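# Move shorts from hanger into basket, rehang the hanger

## Task

Remove the shorts from their hanger and place them down into the basket rather than releasing them from above the rim; a drop of the whole garment, or of a third or more of it, can count as failure even if one gripper still has hold of some of it. The shorts must end up entirely inside the basket, and any fabric draped over the rim reduces the score. Put the hanger back on the rail. At the end, every other hanger must still hang on the rail and the rack must be standing upright.

## Robot and tools

Robot: two arms, left_arm and right_arm, each with a two-finger parallel gripper. Calibrated bases in the scene frame: left_arm at (-0.043, +0.232, 0) m, quat_wxyz (+1.000, 0, 0, -0.016); right_arm at (-0.007, -0.284, 0) m, quat_wxyz (+1.000, 0, 0, +0.016). A camera stand is fixed behind the arms. Loose objects may occasionally get a small push.

Frames. Scene frame: origin at table-top height, halfway between the nominal bases; +x points out over the table, +z up, left_arm lies toward +y (arm names do not match image sides). Fixed cameras and the table use the scene frame. Each arm reports its hand pose, velocities, targets and wrist-camera pose in its own base frame. Motion offsets are taken along the axes of that arm's current Hand target. On the gripper, fingers point along +z and close along y; end_effector_position is the point between the pads, just under 1 cm behind the tips. Printed poses can be off by a few cm, more at long reach.

Row layout, shared by execute_actions and move: 14 numbers, each in [-1, 1]: left_arm dx, dy, dz, rx, ry, rz, opening, then right_arm with the same seven. Always send all 14 even if one arm is idle. dx..rz are an offset (not a pose) from that arm's Hand target as it stood when the action or move began, in the Hand target's own axes; 1.0 equals 0.6 m of translation or 180 degrees of rotation; rx, ry, rz form a single rotation vector. Opening is absolute: +1 fully open (about 87 mm between pads), +0.5 about 69 mm, 0 about 43 mm, -0.5 about 18 mm, -1 closed. A 0 in an opening slot is a real command, so repeat the current opening to leave a gripper unchanged.

execute_actions(actions, cameras): actions is a list of actions; each action is a list of up to 15 rows, one per 1/30 s step; a short action keeps its last row until 15 steps are done. All rows of an action count from the same start pose, and repeating an offset in a new action moves further. Each action takes 0.5 s. Images arrive only when actions is empty or cameras names them; ["all"] gives all, [] none. An empty list also reports the scene number and task.

move(target, speed, blend, opening_speed, blocking, cameras): drives each gripper in a straight line toward target, one 14-number row or up to 15 rows; every row is an offset from the same starting Hand targets, not chained. speed is m/s, 0.002 to 2.9, default 0.25 (rotation limit twice that in rad/s), one value or one per target. blend in m rounds corners between listed targets; 0 stops at each. opening_speed (0.2 or more, scale units per second) ramps the fingers. blocking=false returns after about 0.5 s while the move continues. Paths last 0.5 to 10 s and avoid nothing, including the other arm; grippers lag and overshoot more when fast or stretched out. Avoid routing a path near an arm's own base; go around it. The result adds a move: line with the ending (done, off_target, moving, held, fault) and limits (paced = pose clipped, held = steps withheld). done means at rest within 10 mm and 2 degrees; neither done nor off_target tells you about contact.

wait(seconds 0 to 10) lets time pass with commands held; stop brakes a running move; zoom_image(camera, region [x0,y0,x1,y1], at most 504 by 504 px) enlarges the newest image of one camera; read_manual gives licence text only; finished_scene(scene) ends the scene for good, and nothing else may be called in that reply. Cameras: cam_head_left, cam_head_right, cam_high, cam_low (504x504), cam_left_wrist, cam_right_wrist (896x504).

Results: end_effector_position (m) and end_effector_quat_wxyz in the arm's base frame; Hand target is the last commanded pose after clipping, and the next offsets start there. Grippers often rest short of it; the next command, even all zeros, requests it again, and if still short add the gap as an offset. grip_measured is on the command scale (Joint positions show it as 0 closed to 1 open), accurate to about 1 mm. To grip, command roughly 0.04 below the reading at first contact. Each pad pushes up to about 20 N. Joint torques include arm weight; entries 1 to 3 wrap at ±28 N m. Joint velocities may be reported as within noise, or omitted when all are.

Controller: orientation commands are clipped to 40 degrees from the measured orientation per step. Friction and gravity can leave the gripper short, low or tilted; small moves may fail or go sideways, so check pose after each move and correct tilt. A blocked arm keeps pressing until you command its target back past the gripper. Sending six zeros re-commands the Hand target.

Avoid: dropping the shorts from above the basket rim, letting go of moving parts, fast hits or hard presses on the rack, rail or table (can fail the scene), any contact or squeeze between the two arms or grippers (the clearance check does not prevent gripper-to-gripper contact), knocking other hangers off, tipping the rack, and anything leaving the table. Motors heat from holding loads, long reach or pushing at unreachable poses, even while you think; MOTOR HOT shows at 75 °C, at 90 °C the arm folds and idles, at 100 °C it goes limp. Thinking time advances the simulation.

Each tool is called after "Emit:" as name([rows], argument=value, ...), one row to a line, values as JSON.

## Session

Emit:
execute_actions(actions=[])

Scene clock: 0.00 s.
left_arm: end_effector_position=(+0.1464, +0.0000, +0.0785) grip_measured=+1.000 end_effector_quat_wxyz=(+0.383, +0.000, +0.924, +0.000) | right_arm: end_effector_position=(+0.1464, +0.0000, +0.0785) grip_measured=+0.969 end_effector_quat_wxyz=(+0.383, +0.000, +0.924, +0.000)
Joint positions: left_arm=[0 0.283 0.438 -0.94 0 0 1] | right_arm=[0 0.283 0.438 -0.94 0 0 0.984]
Joint velocities: within noise
Joint torques (N m): no reading
Heat: left arm: 38 °C; right arm: 40 °C.
Hand target: left_arm +0.1459, +0.0000, +0.0798; +0.382, +0.000, +0.924, +0.000 | right_arm +0.1468, +0.0000, +0.0807; +0.385, +0.000, +0.923, +0.000
Tool commands: left_gripper/opening=+1.0 right_gripper/opening=+1.0

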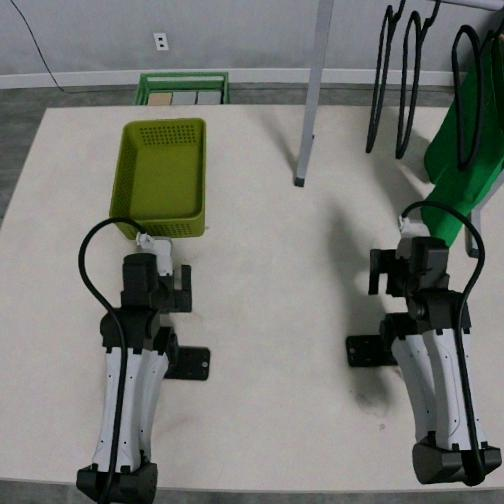

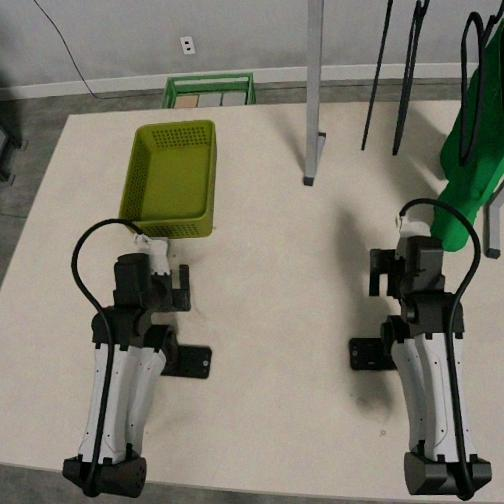

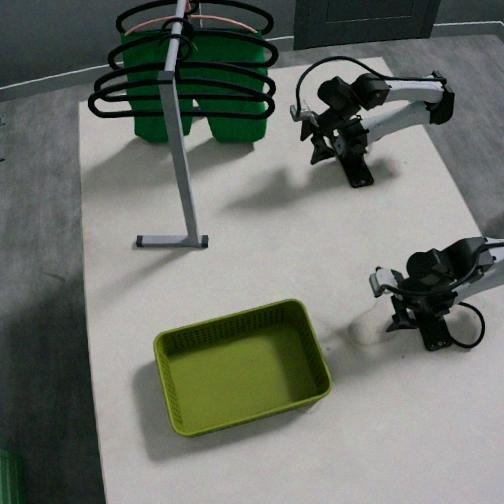

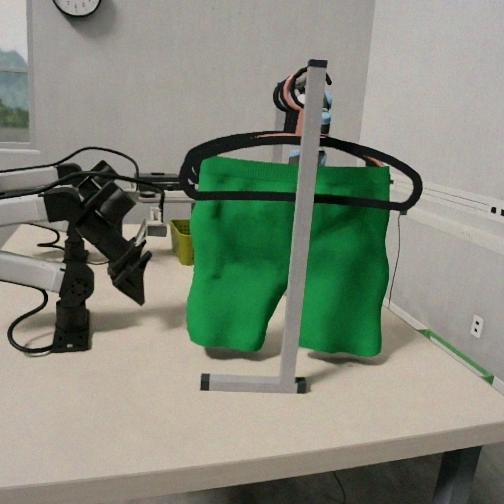

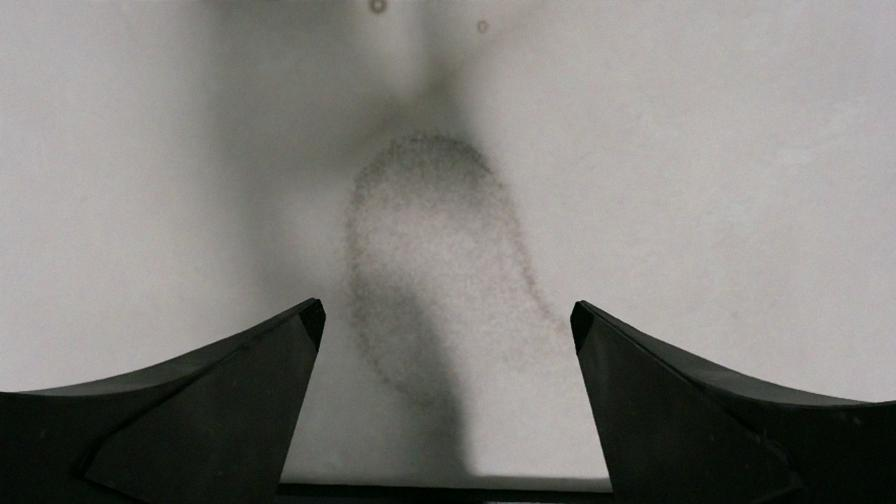

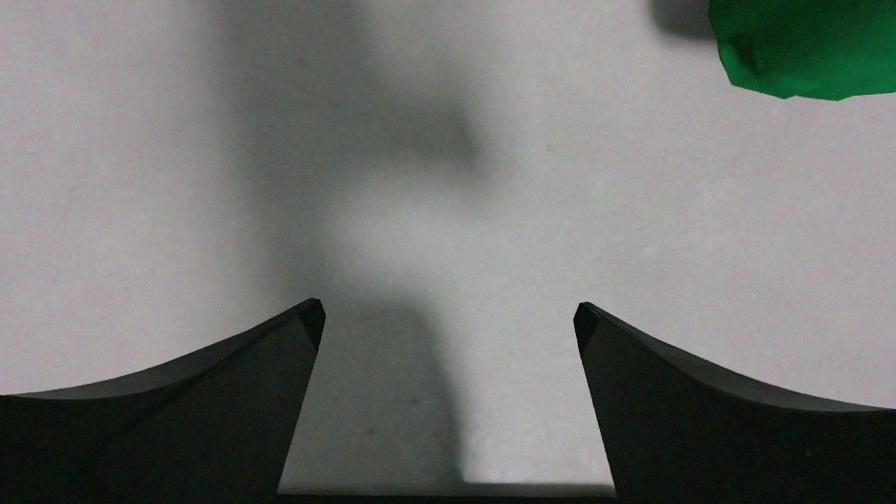

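Emit:
zoom_image(camera="cam_low", region=[160, 40, 440, 240])

Emit:
zoom_image(camera="cam_high", region=[70, 0, 330, 260])

Emit:
zoom_image(camera="cam_head_left", region=[270, 0, 504, 260])

Emit:
zoom_image(camera="cam_head_right", region=[270, 0, 504, 260])

Scaled by 1.800 from the camera's 504x504 image, which has a finer 720x720 frame.

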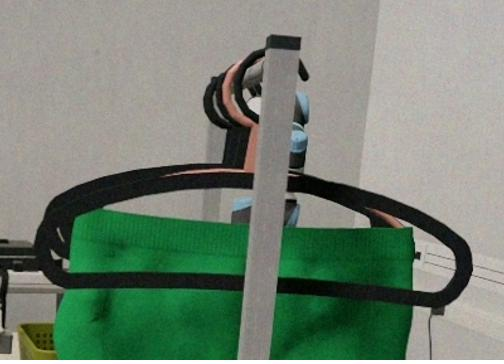

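Scaled by 1.938 from the camera's 504x504 image, which has a finer 720x720 frame.

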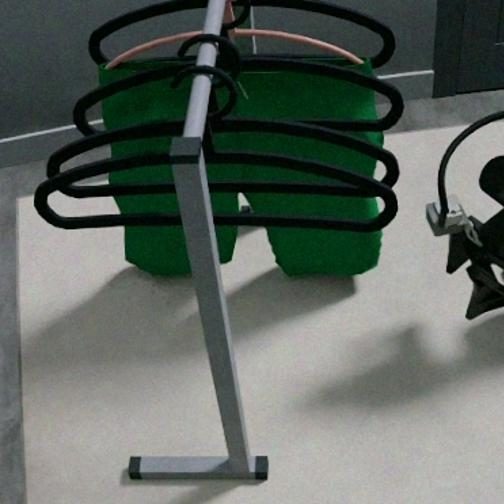

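Scaled by 1.938 from the camera's 504x504 image, which has a finer 720x720 frame.

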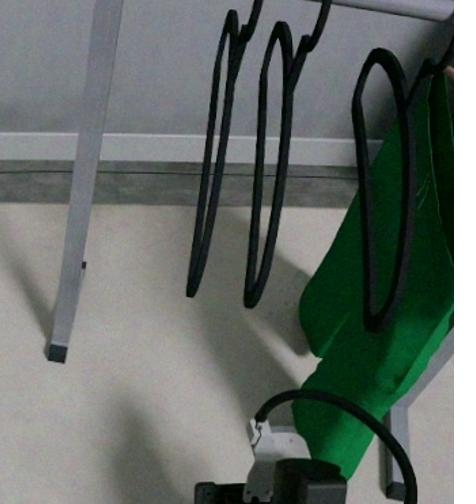

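Scaled by 1.938 from the camera's 504x504 image, which has a finer 720x720 frame.

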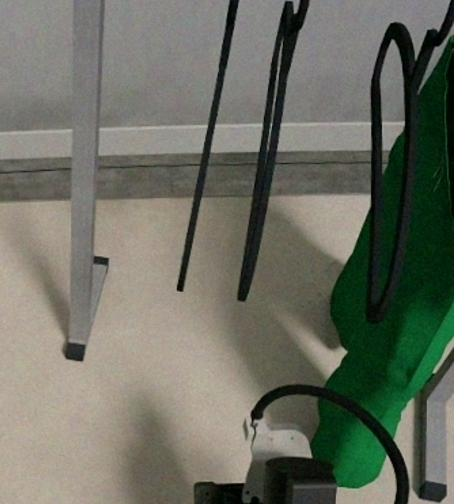

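Emit:
move(target=[-0.354,0,-0.354,0,-0.361,0,1,-0.354,0,-0.354,0,-0.361,0,1], speed=0.4, cameras=["all"])

Scene clock: 44.43 s.
left_arm: end_effector_position=(+0.1422, +0.0000, +0.3793) grip_measured=+1.000 end_effector_quat_wxyz=(+0.821, +0.000, +0.571, +0.000) | right_arm: end_effector_position=(+0.1408, +0.0000, +0.3796) grip_measured=+0.969 end_effector_quat_wxyz=(+0.822, +0.000, +0.570, +0.000)
Joint positions: left_arm=[0 0.026 0.779 -0.398 0 0 1] | right_arm=[0 0.021 0.78 -0.402 0 0 0.984]
Joint torques (N m): left_arm=[0.16 5.98 4.71 1.67 -0.1 -0.03] | right_arm=[0.18 6.19 4.62 1.82 0.02 0.11]
Heat: left arm: 42 °C; right arm: 41 °C.
Hand target: left_arm +0.1461, -0.0001, +0.3802; +0.819, +0.000, +0.574, +0.000 | right_arm +0.1454, +0.0000, +0.3811; +0.820, +0.000, +0.572, +0.000
Off the commanded pose: left_arm 0.004 m, 0 deg | right_arm 0.005 m, 0 deg.
shoulder posture changed (left arm): the wrist came as close to joint 1's axis as it can, and the arm is now in the other of its two shoulder postures.
shoulder posture changed (right arm): the wrist came as close to joint 1's axis as it can, and the arm is now in the other of its two shoulder postures.
move: done

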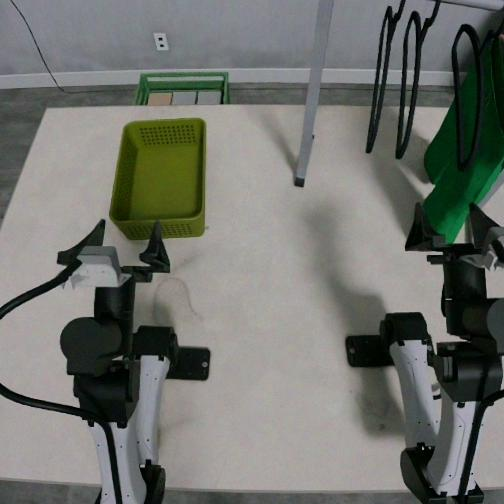

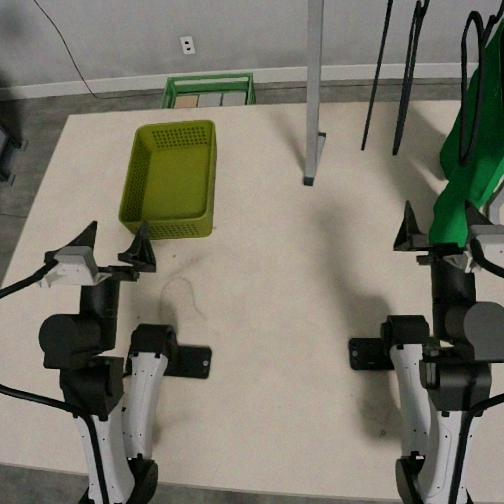

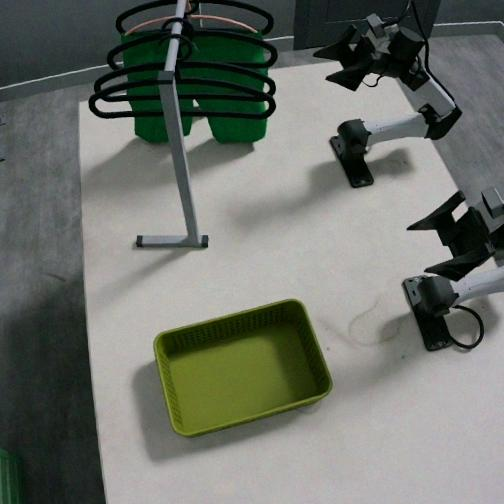

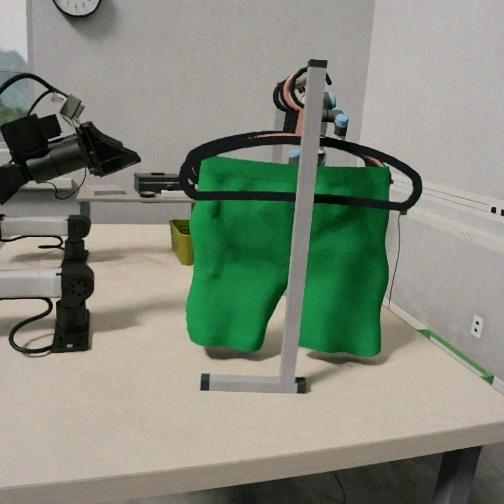

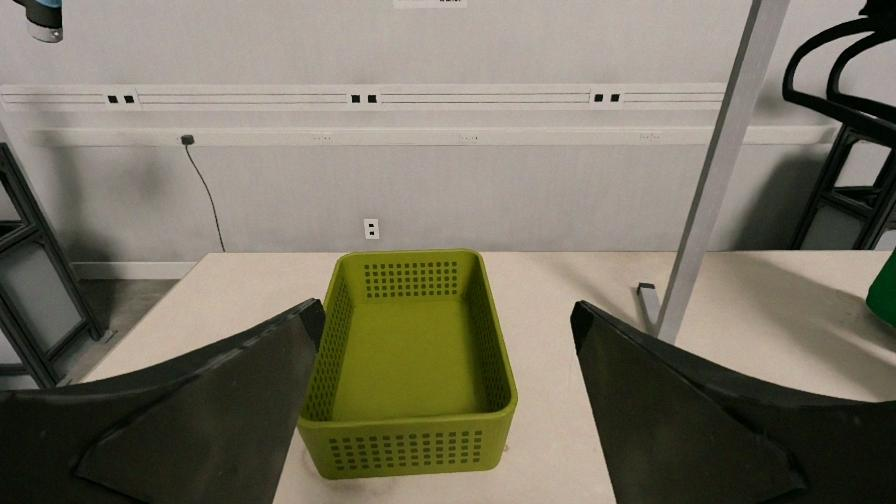

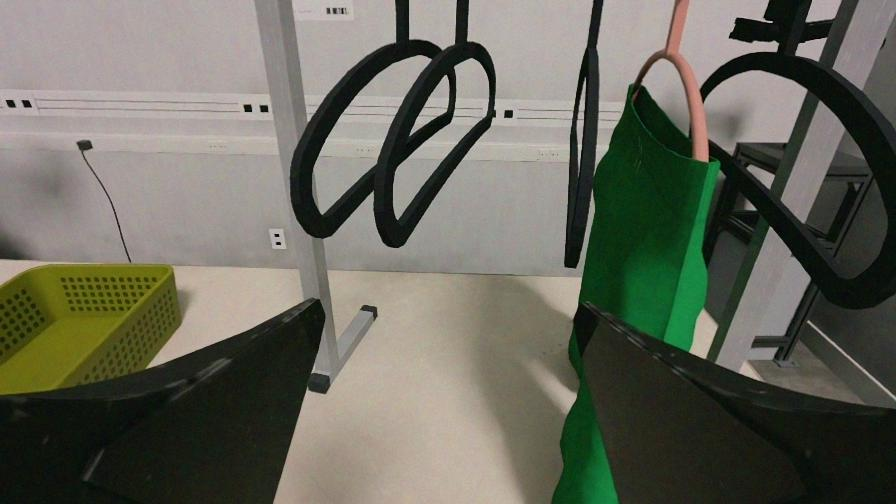

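Emit:
move(target=[-0.035,-0.2,-0.097,0.287,0,-0.1045,1,0.0285,-0.333,0.176,0,0,0,0.3], speed=0.4, cameras=["all"])

Scene clock: 73.30 s.
left_arm: end_effector_position=(+0.0789, -0.1140, +0.3849) grip_measured=+1.000 end_effector_quat_wxyz=(+0.732, +0.263, +0.500, -0.381) | right_arm: end_effector_position=(+0.2491, -0.2007, +0.4057) grip_measured=+0.300 end_effector_quat_wxyz=(+0.823, +0.002, +0.569, -0.007)
Joint positions: left_arm=[-0.955 0.026 0.792 -0.396 0.009 0 1] | right_arm=[-1.23 1.137 0.798 1.168 -1.071 0.758 0.65]
Joint torques (N m): left_arm=[-0.28 6.02 3.34 1.67 -0.19 -0.03] | right_arm=[0.43 -1.32 6.41 1 0.3 0.21]
Heat: left arm: 43 °C; right arm: 43 °C.
Hand target: left_arm +0.0843, -0.1200, +0.3800; +0.726, +0.264, +0.509, -0.378 | right_arm +0.2504, -0.1998, +0.4016; +0.820, +0.000, +0.572, +0.000
Off the commanded pose: left_arm 0.009 m, 1 deg | right_arm 0.004 m, 1 deg.
shoulder posture changed (right arm): the wrist came as close to joint 1's axis as it can, and the arm is now in the other of its two shoulder postures.
move: done; limits=paced

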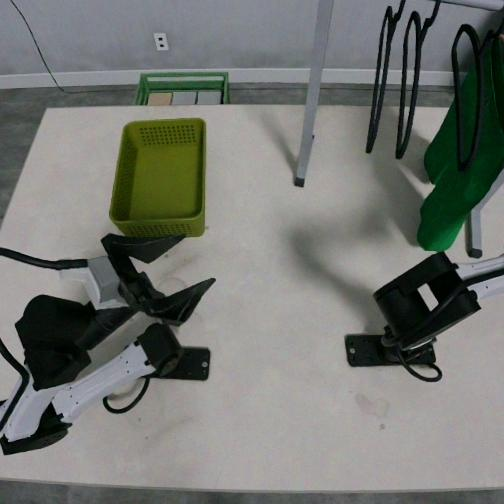

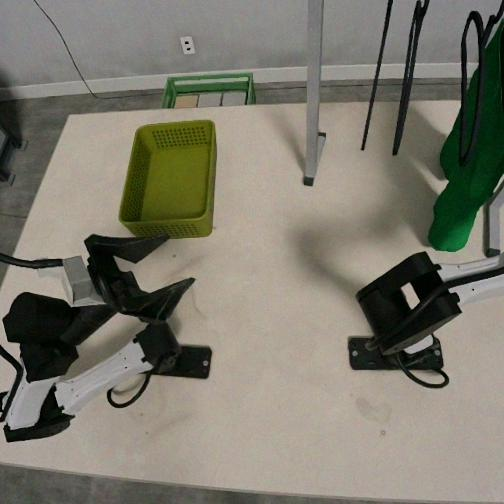

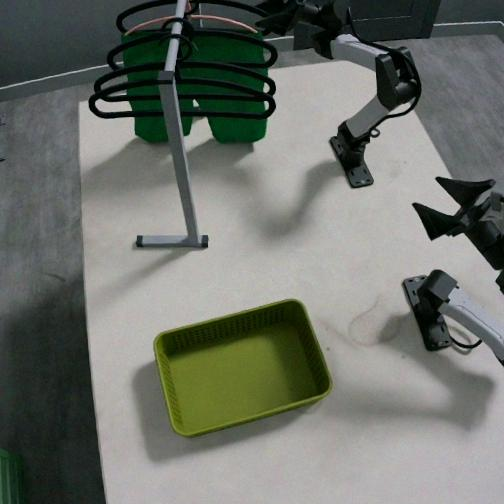

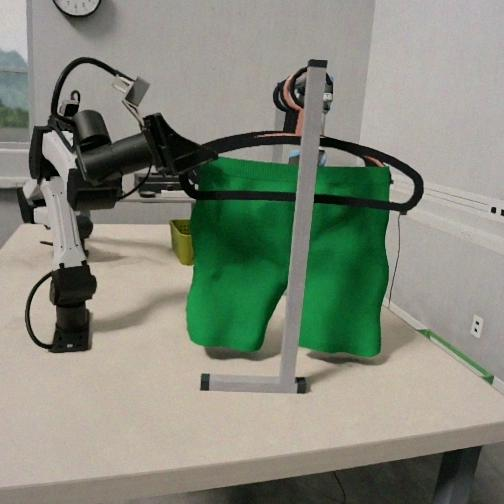

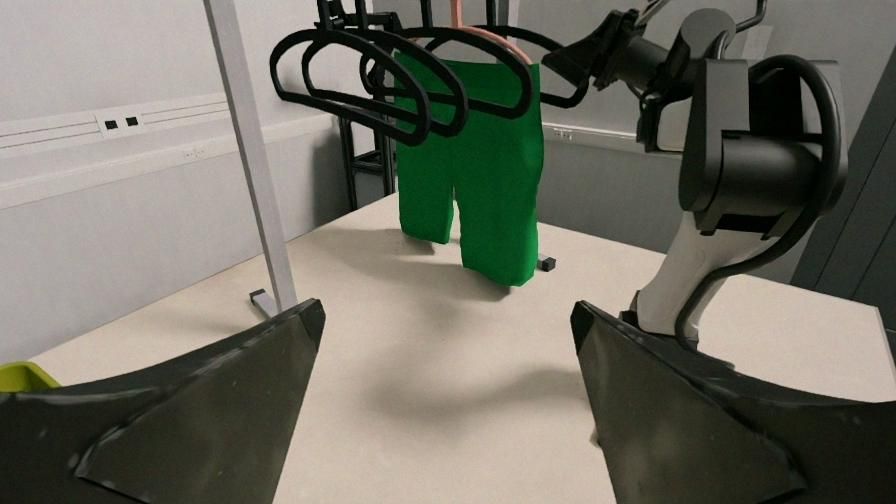

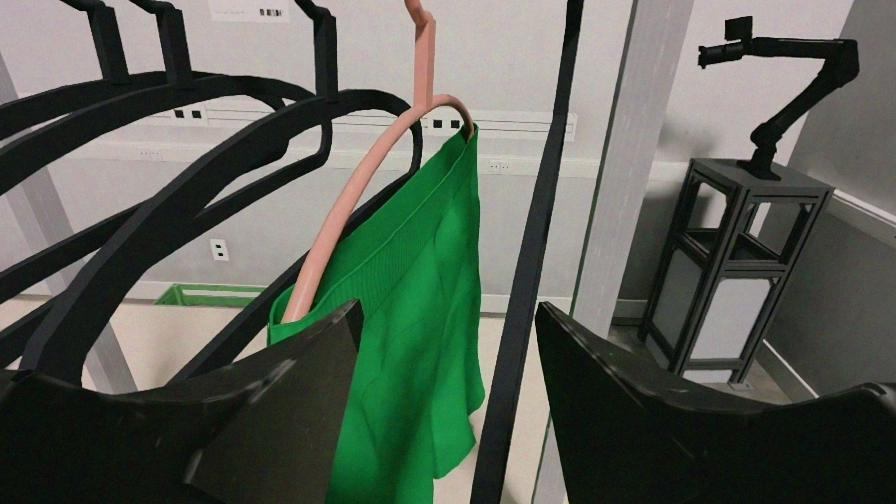

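Emit:
move([
  [0,0,0,0,0,0,1,-0.1125,0.0415,0.0225,0.071,0.0834,-0.016,0.1],
  [0,0,0,0,0,0,1,-0.0795,0.088,0.064,0.071,0.0834,-0.016,0.1],
], speed=0.25, blend=[0.02,0], cameras=["cam_right_wrist","cam_left_wrist","cam_low"])

Scene clock: 115.83 s.
left_arm: end_effector_position=(+0.0789, -0.1140, +0.3850) grip_measured=+1.000 end_effector_quat_wxyz=(+0.732, +0.263, +0.500, -0.381) | right_arm: end_effector_position=(+0.2702, -0.1474, +0.4554) grip_measured=+0.100 end_effector_quat_wxyz=(+0.734, +0.077, +0.670, -0.079)
Joint positions: left_arm=[-0.955 0.026 0.792 -0.395 0.009 0 1] | right_arm=[-0.846 0.943 1.317 -0.261 -0.62 0.073 0.55]
Joint torques (N m): left_arm=[-0.29 6.02 3.37 1.67 -0.19 -0.04] | right_arm=[0.88 0.08 8.64 1.61 0.19 0.01]
Heat: left arm: 43 °C; right arm: 41 °C.
Hand target: left_arm +0.0843, -0.1200, +0.3801; +0.726, +0.264, +0.509, -0.378 | right_arm +0.2699, -0.1470, +0.4597; +0.734, +0.077, +0.670, -0.084
Off the commanded pose: left_arm 0.009 m, 1 deg | right_arm 0.004 m, 1 deg.
move: done
Images, in order (width x height): cam_low 504x504, cam_left_wrist 896x504, cam_right_wrist 896x504.

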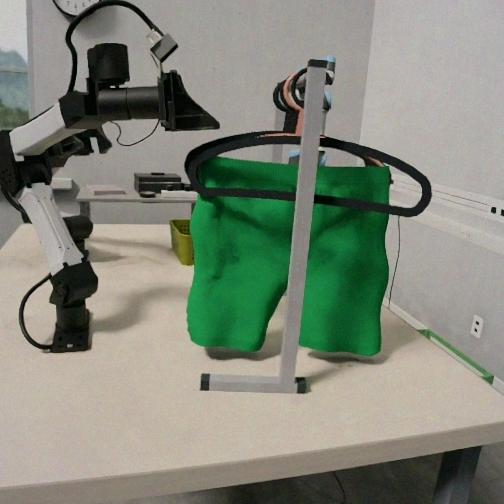

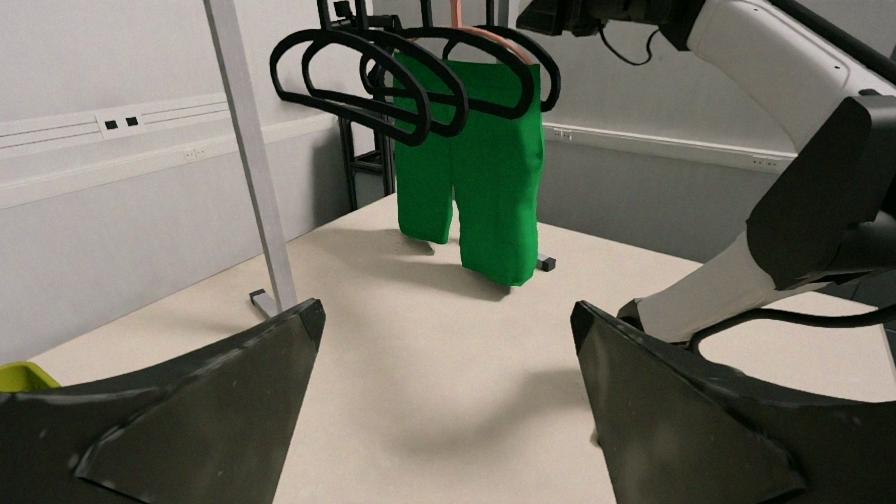

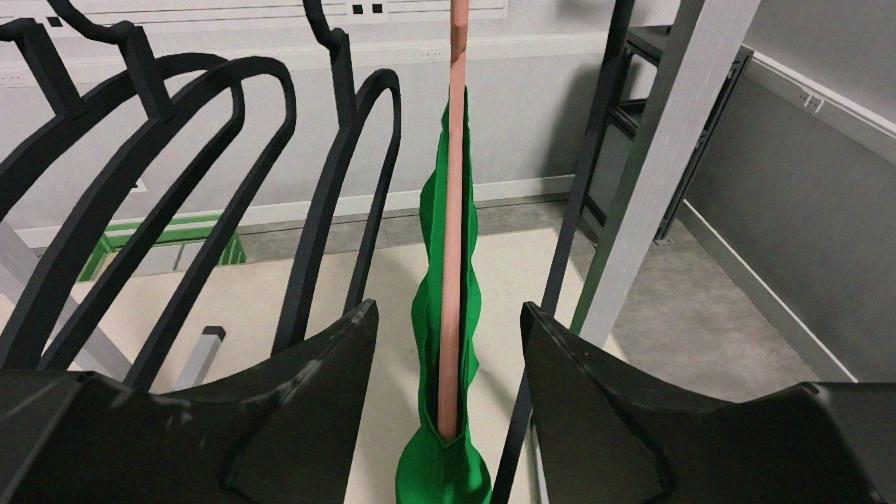

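Emit:
move(target=[0,0,0,0,0,0,1,0.015,0,0.2,0,0,0,0.1], speed=0.15, cameras=["cam_right_wrist","cam_low","cam_high"])

Scene clock: 124.63 s.
left_arm: end_effector_position=(+0.0789, -0.1140, +0.3850) grip_measured=+1.000 end_effector_quat_wxyz=(+0.732, +0.263, +0.500, -0.381) | right_arm: end_effector_position=(+0.3855, -0.1736, +0.4502) grip_measured=+0.100 end_effector_quat_wxyz=(+0.725, +0.083, +0.680, -0.074)
Joint positions: left_arm=[-0.955 0.026 0.792 -0.395 0.009 0 1] | right_arm=[-0.567 1.301 1.503 -0.137 -0.344 0.041 0.55]
Joint torques (N m): left_arm=[-0.31 6.02 3.36 1.67 -0.19 -0.04] | right_arm=[0.81 -3.06 9.25 2.02 0.16 0.04]
Heat: left arm: 43 °C; right arm: 42 °C.
Hand target: left_arm +0.0843, -0.1200, +0.3801; +0.726, +0.264, +0.509, -0.378 | right_arm +0.3872, -0.1741, +0.4615; +0.733, +0.077, +0.670, -0.084
Off the commanded pose: left_arm 0.009 m, 1 deg | right_arm 0.012 m, 2 deg.
move: off_target (right_arm)
Images, in order (width x height): cam_high 504x504, cam_low 504x504, cam_right_wrist 896x504.

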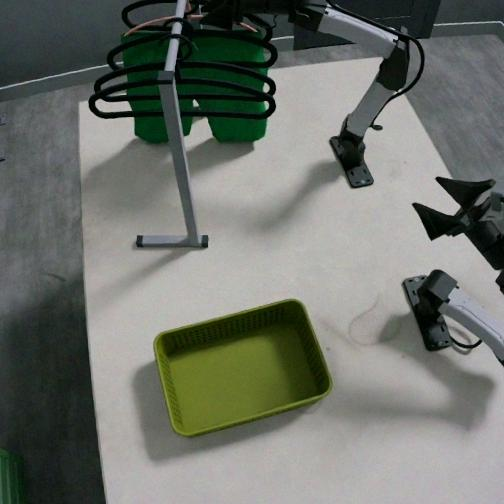

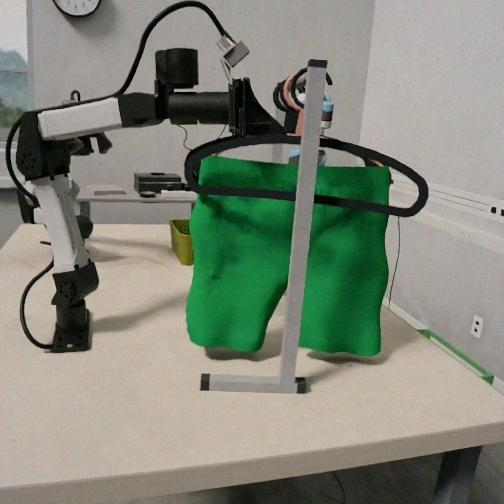

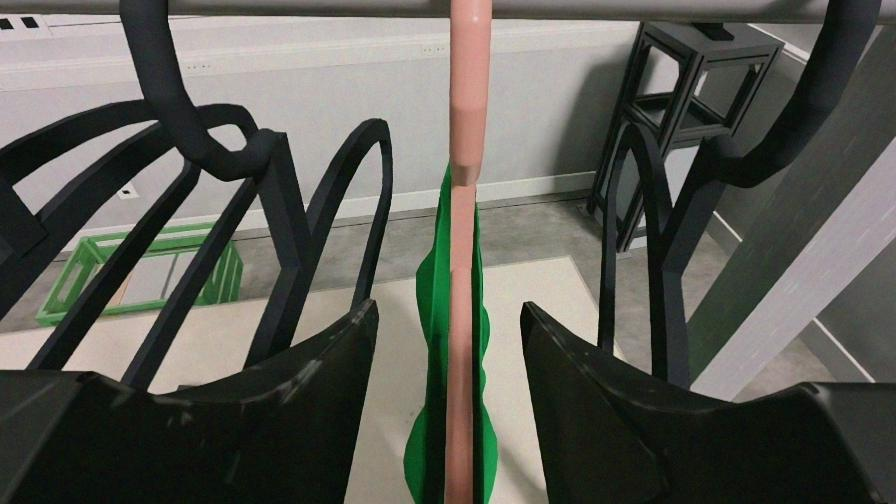

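Emit:
move(target=[0,0,0,0,0,0,1,-0.007,-0.005,0.073,0,0,0,0.1], speed=0.12, cameras=["cam_right_wrist","cam_low"])

Scene clock: 135.30 s.
left_arm: end_effector_position=(+0.0789, -0.1140, +0.3850) grip_measured=+1.000 end_effector_quat_wxyz=(+0.732, +0.263, +0.500, -0.381) | right_arm: end_effector_position=(+0.4262, -0.1863, +0.4629) grip_measured=+0.100 end_effector_quat_wxyz=(+0.729, +0.080, +0.675, -0.077)
Joint positions: left_arm=[-0.955 0.026 0.792 -0.395 0.009 0 1] | right_arm=[-0.529 1.461 1.669 -0.128 -0.305 0.037 0.55]
Joint torques (N m): left_arm=[-0.29 6.04 3.36 1.67 -0.19 -0.04] | right_arm=[0.83 -4.08 9.24 1.91 0.16 0.02]
Heat: left arm: 43 °C; right arm: 44 °C.
Hand target: left_arm +0.0843, -0.1200, +0.3801; +0.726, +0.264, +0.509, -0.378 | right_arm +0.4285, -0.1869, +0.4697; +0.734, +0.077, +0.670, -0.084
Off the commanded pose: left_arm 0.009 m, 1 deg | right_arm 0.007 m, 1 deg.
move: done
Images, in order (width x height): cam_low 504x504, cam_right_wrist 896x504.

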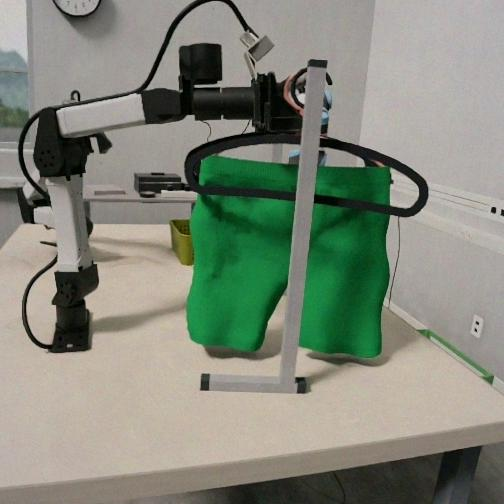

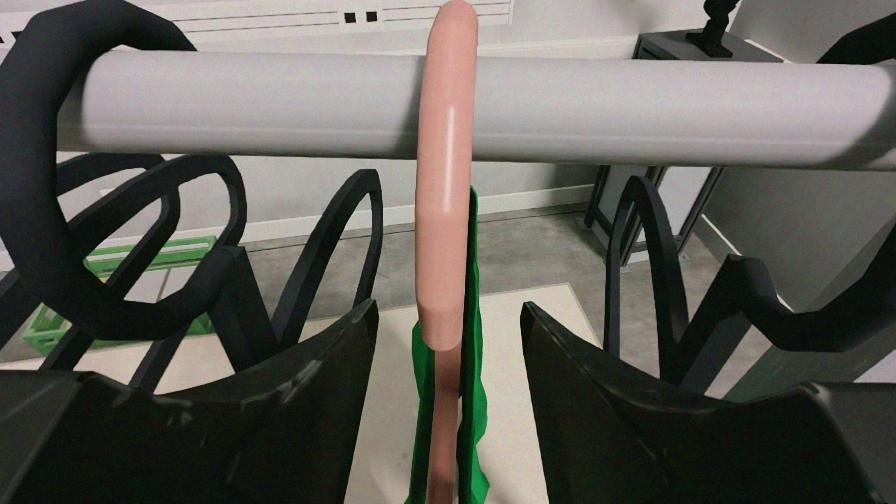

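Emit:
move([
  [0,0,0,0,0,0,1,0.008,0.003,-0.013,0,0,0,0.1],
  [0,0,0,0,0,0,1,0.008,0.003,-0.013,0,0,0,-1],
], speed=0.12, opening_speed=1.2, cameras=["cam_right_wrist"])

Scene clock: 144.17 s.
left_arm: end_effector_position=(+0.0789, -0.1140, +0.3850) grip_measured=+1.000 end_effector_quat_wxyz=(+0.732, +0.263, +0.500, -0.381) | right_arm: end_effector_position=(+0.4269, -0.1870, +0.4567) grip_measured=-0.772 end_effector_quat_wxyz=(+0.727, +0.081, +0.677, -0.077)
Joint positions: left_arm=[-0.955 0.026 0.792 -0.395 0.009 0 1] | right_arm=[-0.529 1.458 1.647 -0.117 -0.304 0.035 0.114]
Joint torques (N m): left_arm=[-0.31 6.02 3.36 1.67 -0.19 -0.04] | right_arm=[0.68 -6.75 6.35 1.98 0.13 0.04]
Heat: left arm: 44 °C; right arm: 44 °C.
Hand target: left_arm +0.0843, -0.1200, +0.3801; +0.726, +0.264, +0.509, -0.378 | right_arm +0.4219, -0.1835, +0.4640; +0.733, +0.077, +0.670, -0.084
Off the commanded pose: left_arm 0.009 m, 1 deg | right_arm 0.010 m, 1 deg.
move: done; target 2's new opening was sent with right_arm's hand 0.011 m and 2 deg from that target
Images, in order (width x height): cam_right_wrist 896x504.

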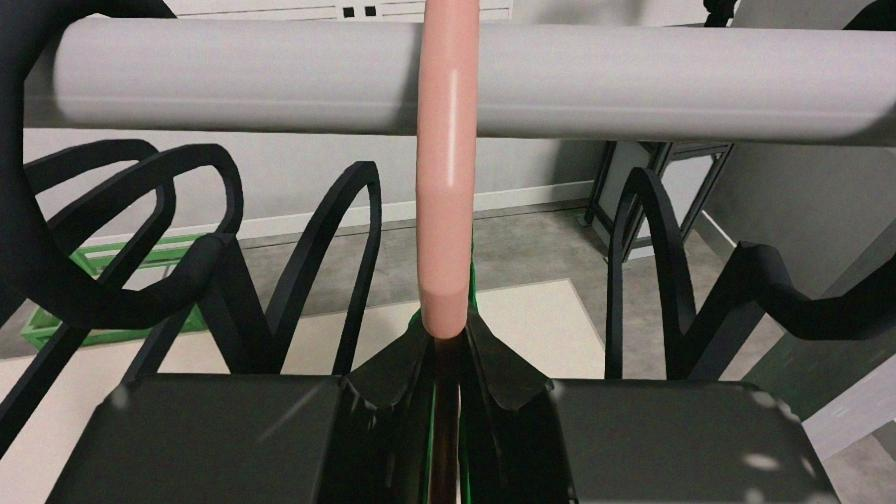

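Emit:
move(target=[0,0,0,0,0,0,1,-0.063,0,0.005,0,0,0,-1], speed=0.1, cameras=["cam_right_wrist","cam_low"])

Emit:
zoom_image(camera="cam_low", region=[230, 30, 390, 190])

Scene clock: 155.33 s.
left_arm: end_effector_position=(+0.0789, -0.1140, +0.3850) grip_measured=+1.000 end_effector_quat_wxyz=(+0.732, +0.263, +0.500, -0.381) | right_arm: end_effector_position=(+0.4214, -0.1838, +0.4764) grip_measured=-0.772 end_effector_quat_wxyz=(+0.710, +0.089, +0.695, -0.070)
Joint positions: left_arm=[-0.955 0.026 0.792 -0.395 0.009 0 1] | right_arm=[-0.529 1.506 1.838 -0.314 -0.304 0.035 0.114]
Joint torques (N m): left_arm=[-0.29 6.02 3.36 1.67 -0.19 -0.04] | right_arm=[0.59 -4.97 9.76 2.33 0.11 0.04]
Heat: left arm: 44 °C; right arm: 46 °C.
Hand target: left_arm +0.0843, -0.1200, +0.3800; +0.726, +0.264, +0.509, -0.378 | right_arm +0.4214, -0.1833, +0.5020; +0.733, +0.077, +0.670, -0.084
Off the commanded pose: left_arm 0.009 m, 1 deg | right_arm 0.026 m, 4 deg.
move: off_target (right_arm)
Images, in order (width x height): cam_low 504x504, cam_right_wrist 896x504.

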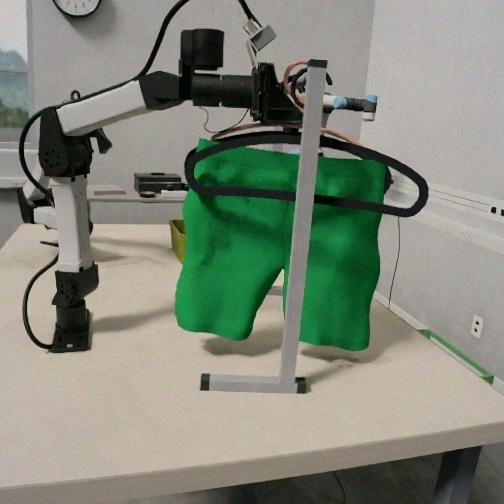

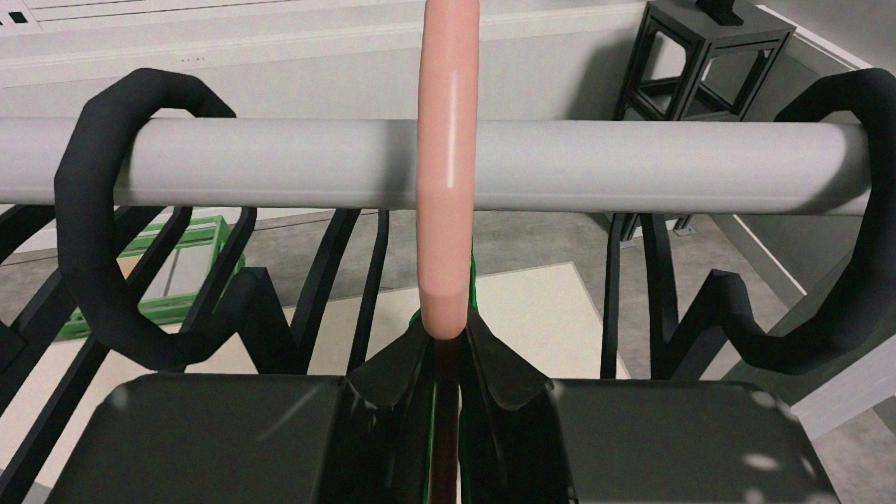

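Scaled by 3.150 from the camera's 504x504 image, which has a finer 720x720 frame.

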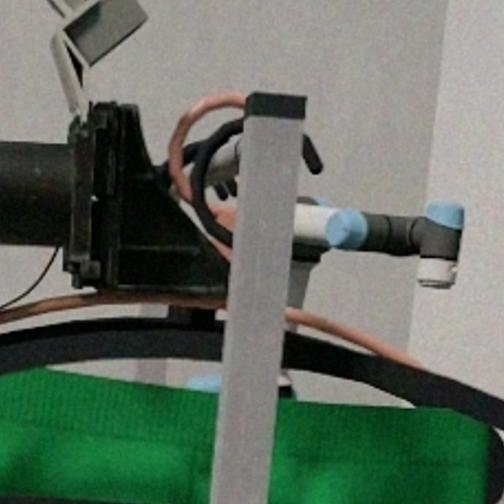

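Emit:
move(target=[0,0,0,0,0,0,1,-0.055,0,0.005,0,-0.02,0,-1], speed=0.1, cameras=["cam_right_wrist","cam_low"])

Emit:
zoom_image(camera="cam_low", region=[230, 30, 390, 190])

Scene clock: 160.93 s.
left_arm: end_effector_position=(+0.0789, -0.1140, +0.3850) grip_measured=+1.000 end_effector_quat_wxyz=(+0.732, +0.263, +0.500, -0.381) | right_arm: end_effector_position=(+0.4223, -0.1843, +0.4935) grip_measured=-0.772 end_effector_quat_wxyz=(+0.715, +0.087, +0.690, -0.071)
Joint positions: left_arm=[-0.955 0.026 0.792 -0.395 0.009 0 1] | right_arm=[-0.529 1.54 1.934 -0.359 -0.304 0.037 0.114]
Joint torques (N m): left_arm=[-0.29 6.01 3.33 1.67 -0.19 -0.04] | right_arm=[0.39 -5.24 10.82 2.64 0.11 0.2]
Heat: left arm: 44 °C; right arm: 48 °C.
Hand target: left_arm +0.0843, -0.1200, +0.3800; +0.726, +0.264, +0.509, -0.378 | right_arm +0.4214, -0.1834, +0.5352; +0.754, +0.074, +0.647, -0.086
Off the commanded pose: left_arm 0.009 m, 1 deg | right_arm 0.042 m, 7 deg.
move: off_target (right_arm)
Images, in order (width x height): cam_low 504x504, cam_right_wrist 896x504.

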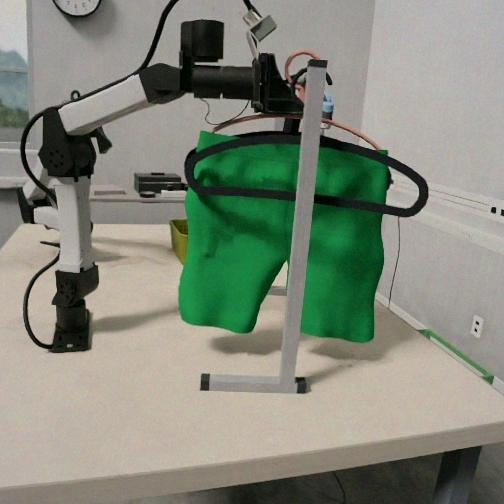

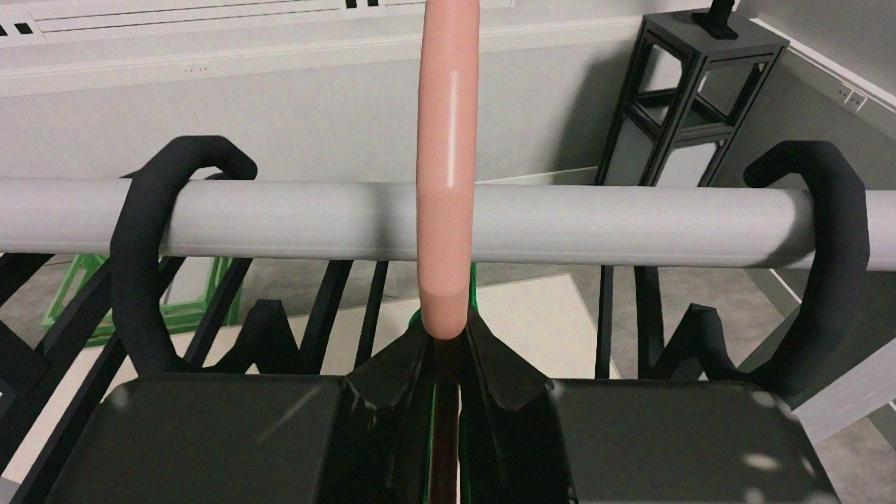

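Scaled by 3.150 from the camera's 504x504 image, which has a finer 720x720 frame.

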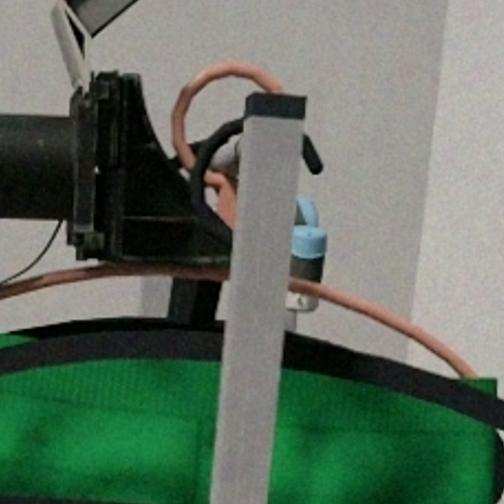

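Emit:
move([
  [0,0,0,0,0,0,1,-0.017,0,0.0,0,0,0,-1],
  [0,0,0,0,0,0,1,-0.03,0,-0.08,0,0,0,-1],
  [0,0,0,0,0,0,1,-0.05,0,-0.28,0,0,0,-1],
], speed=[0.06,0.06,0.15], blend=[0.005,0.02,0], cameras=["all"])

Scene clock: 200.13 s.
left_arm: end_effector_position=(+0.0789, -0.1140, +0.3850) grip_measured=+1.000 end_effector_quat_wxyz=(+0.732, +0.263, +0.500, -0.381) | right_arm: end_effector_position=(+0.2581, -0.1478, +0.5251) grip_measured=-0.772 end_effector_quat_wxyz=(+0.739, +0.088, +0.663, -0.076)
Joint positions: left_arm=[-0.955 0.026 0.792 -0.395 0.009 0 1] | right_arm=[-0.909 1.09 1.707 -0.484 -0.67 0.114 0.114]
Joint torques (N m): left_arm=[-0.31 6.02 3.36 1.67 -0.19 -0.04] | right_arm=[-0.44 -1.35 5.71 2.2 0 0.19]
Heat: left arm: 45 °C; right arm: 55 °C.
Hand target: left_arm +0.0843, -0.1200, +0.3800; +0.726, +0.264, +0.509, -0.378 | right_arm +0.2553, -0.1449, +0.5392; +0.754, +0.074, +0.647, -0.086
Off the commanded pose: left_arm 0.009 m, 1 deg | right_arm 0.015 m, 3 deg.
move: off_target (right_arm)

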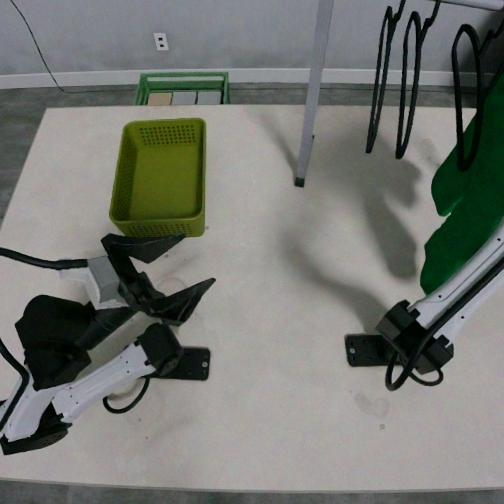

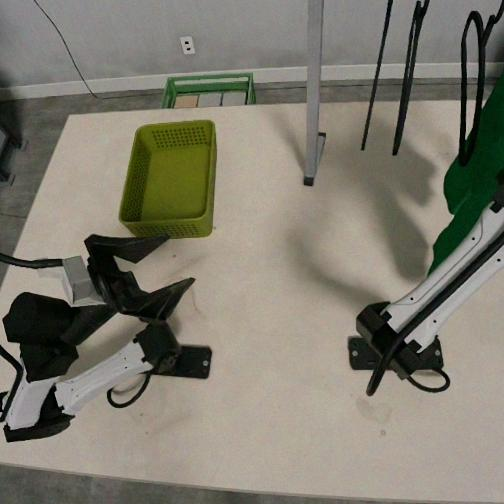

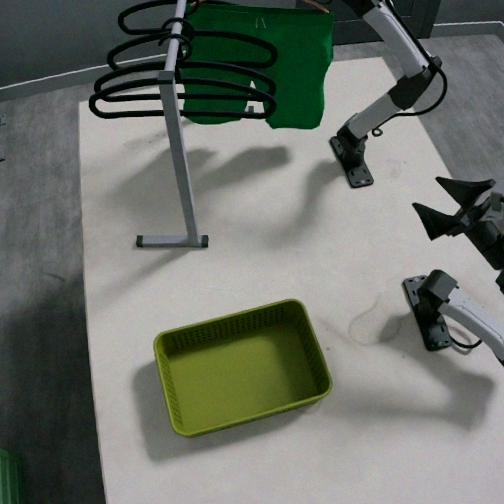

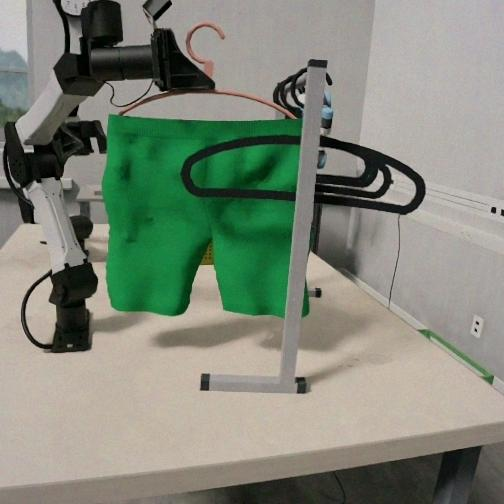

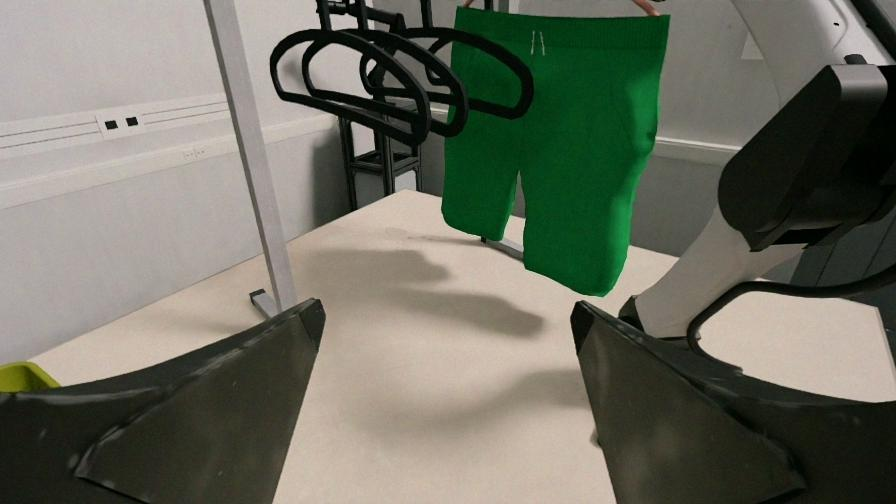

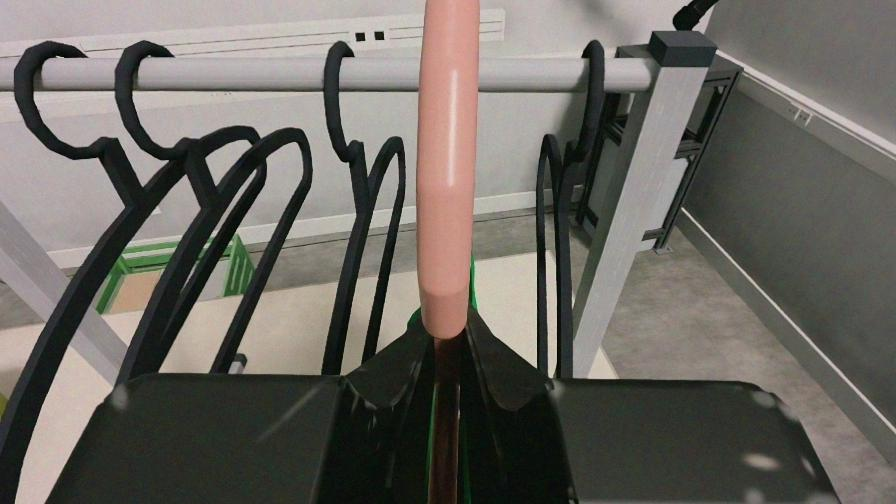

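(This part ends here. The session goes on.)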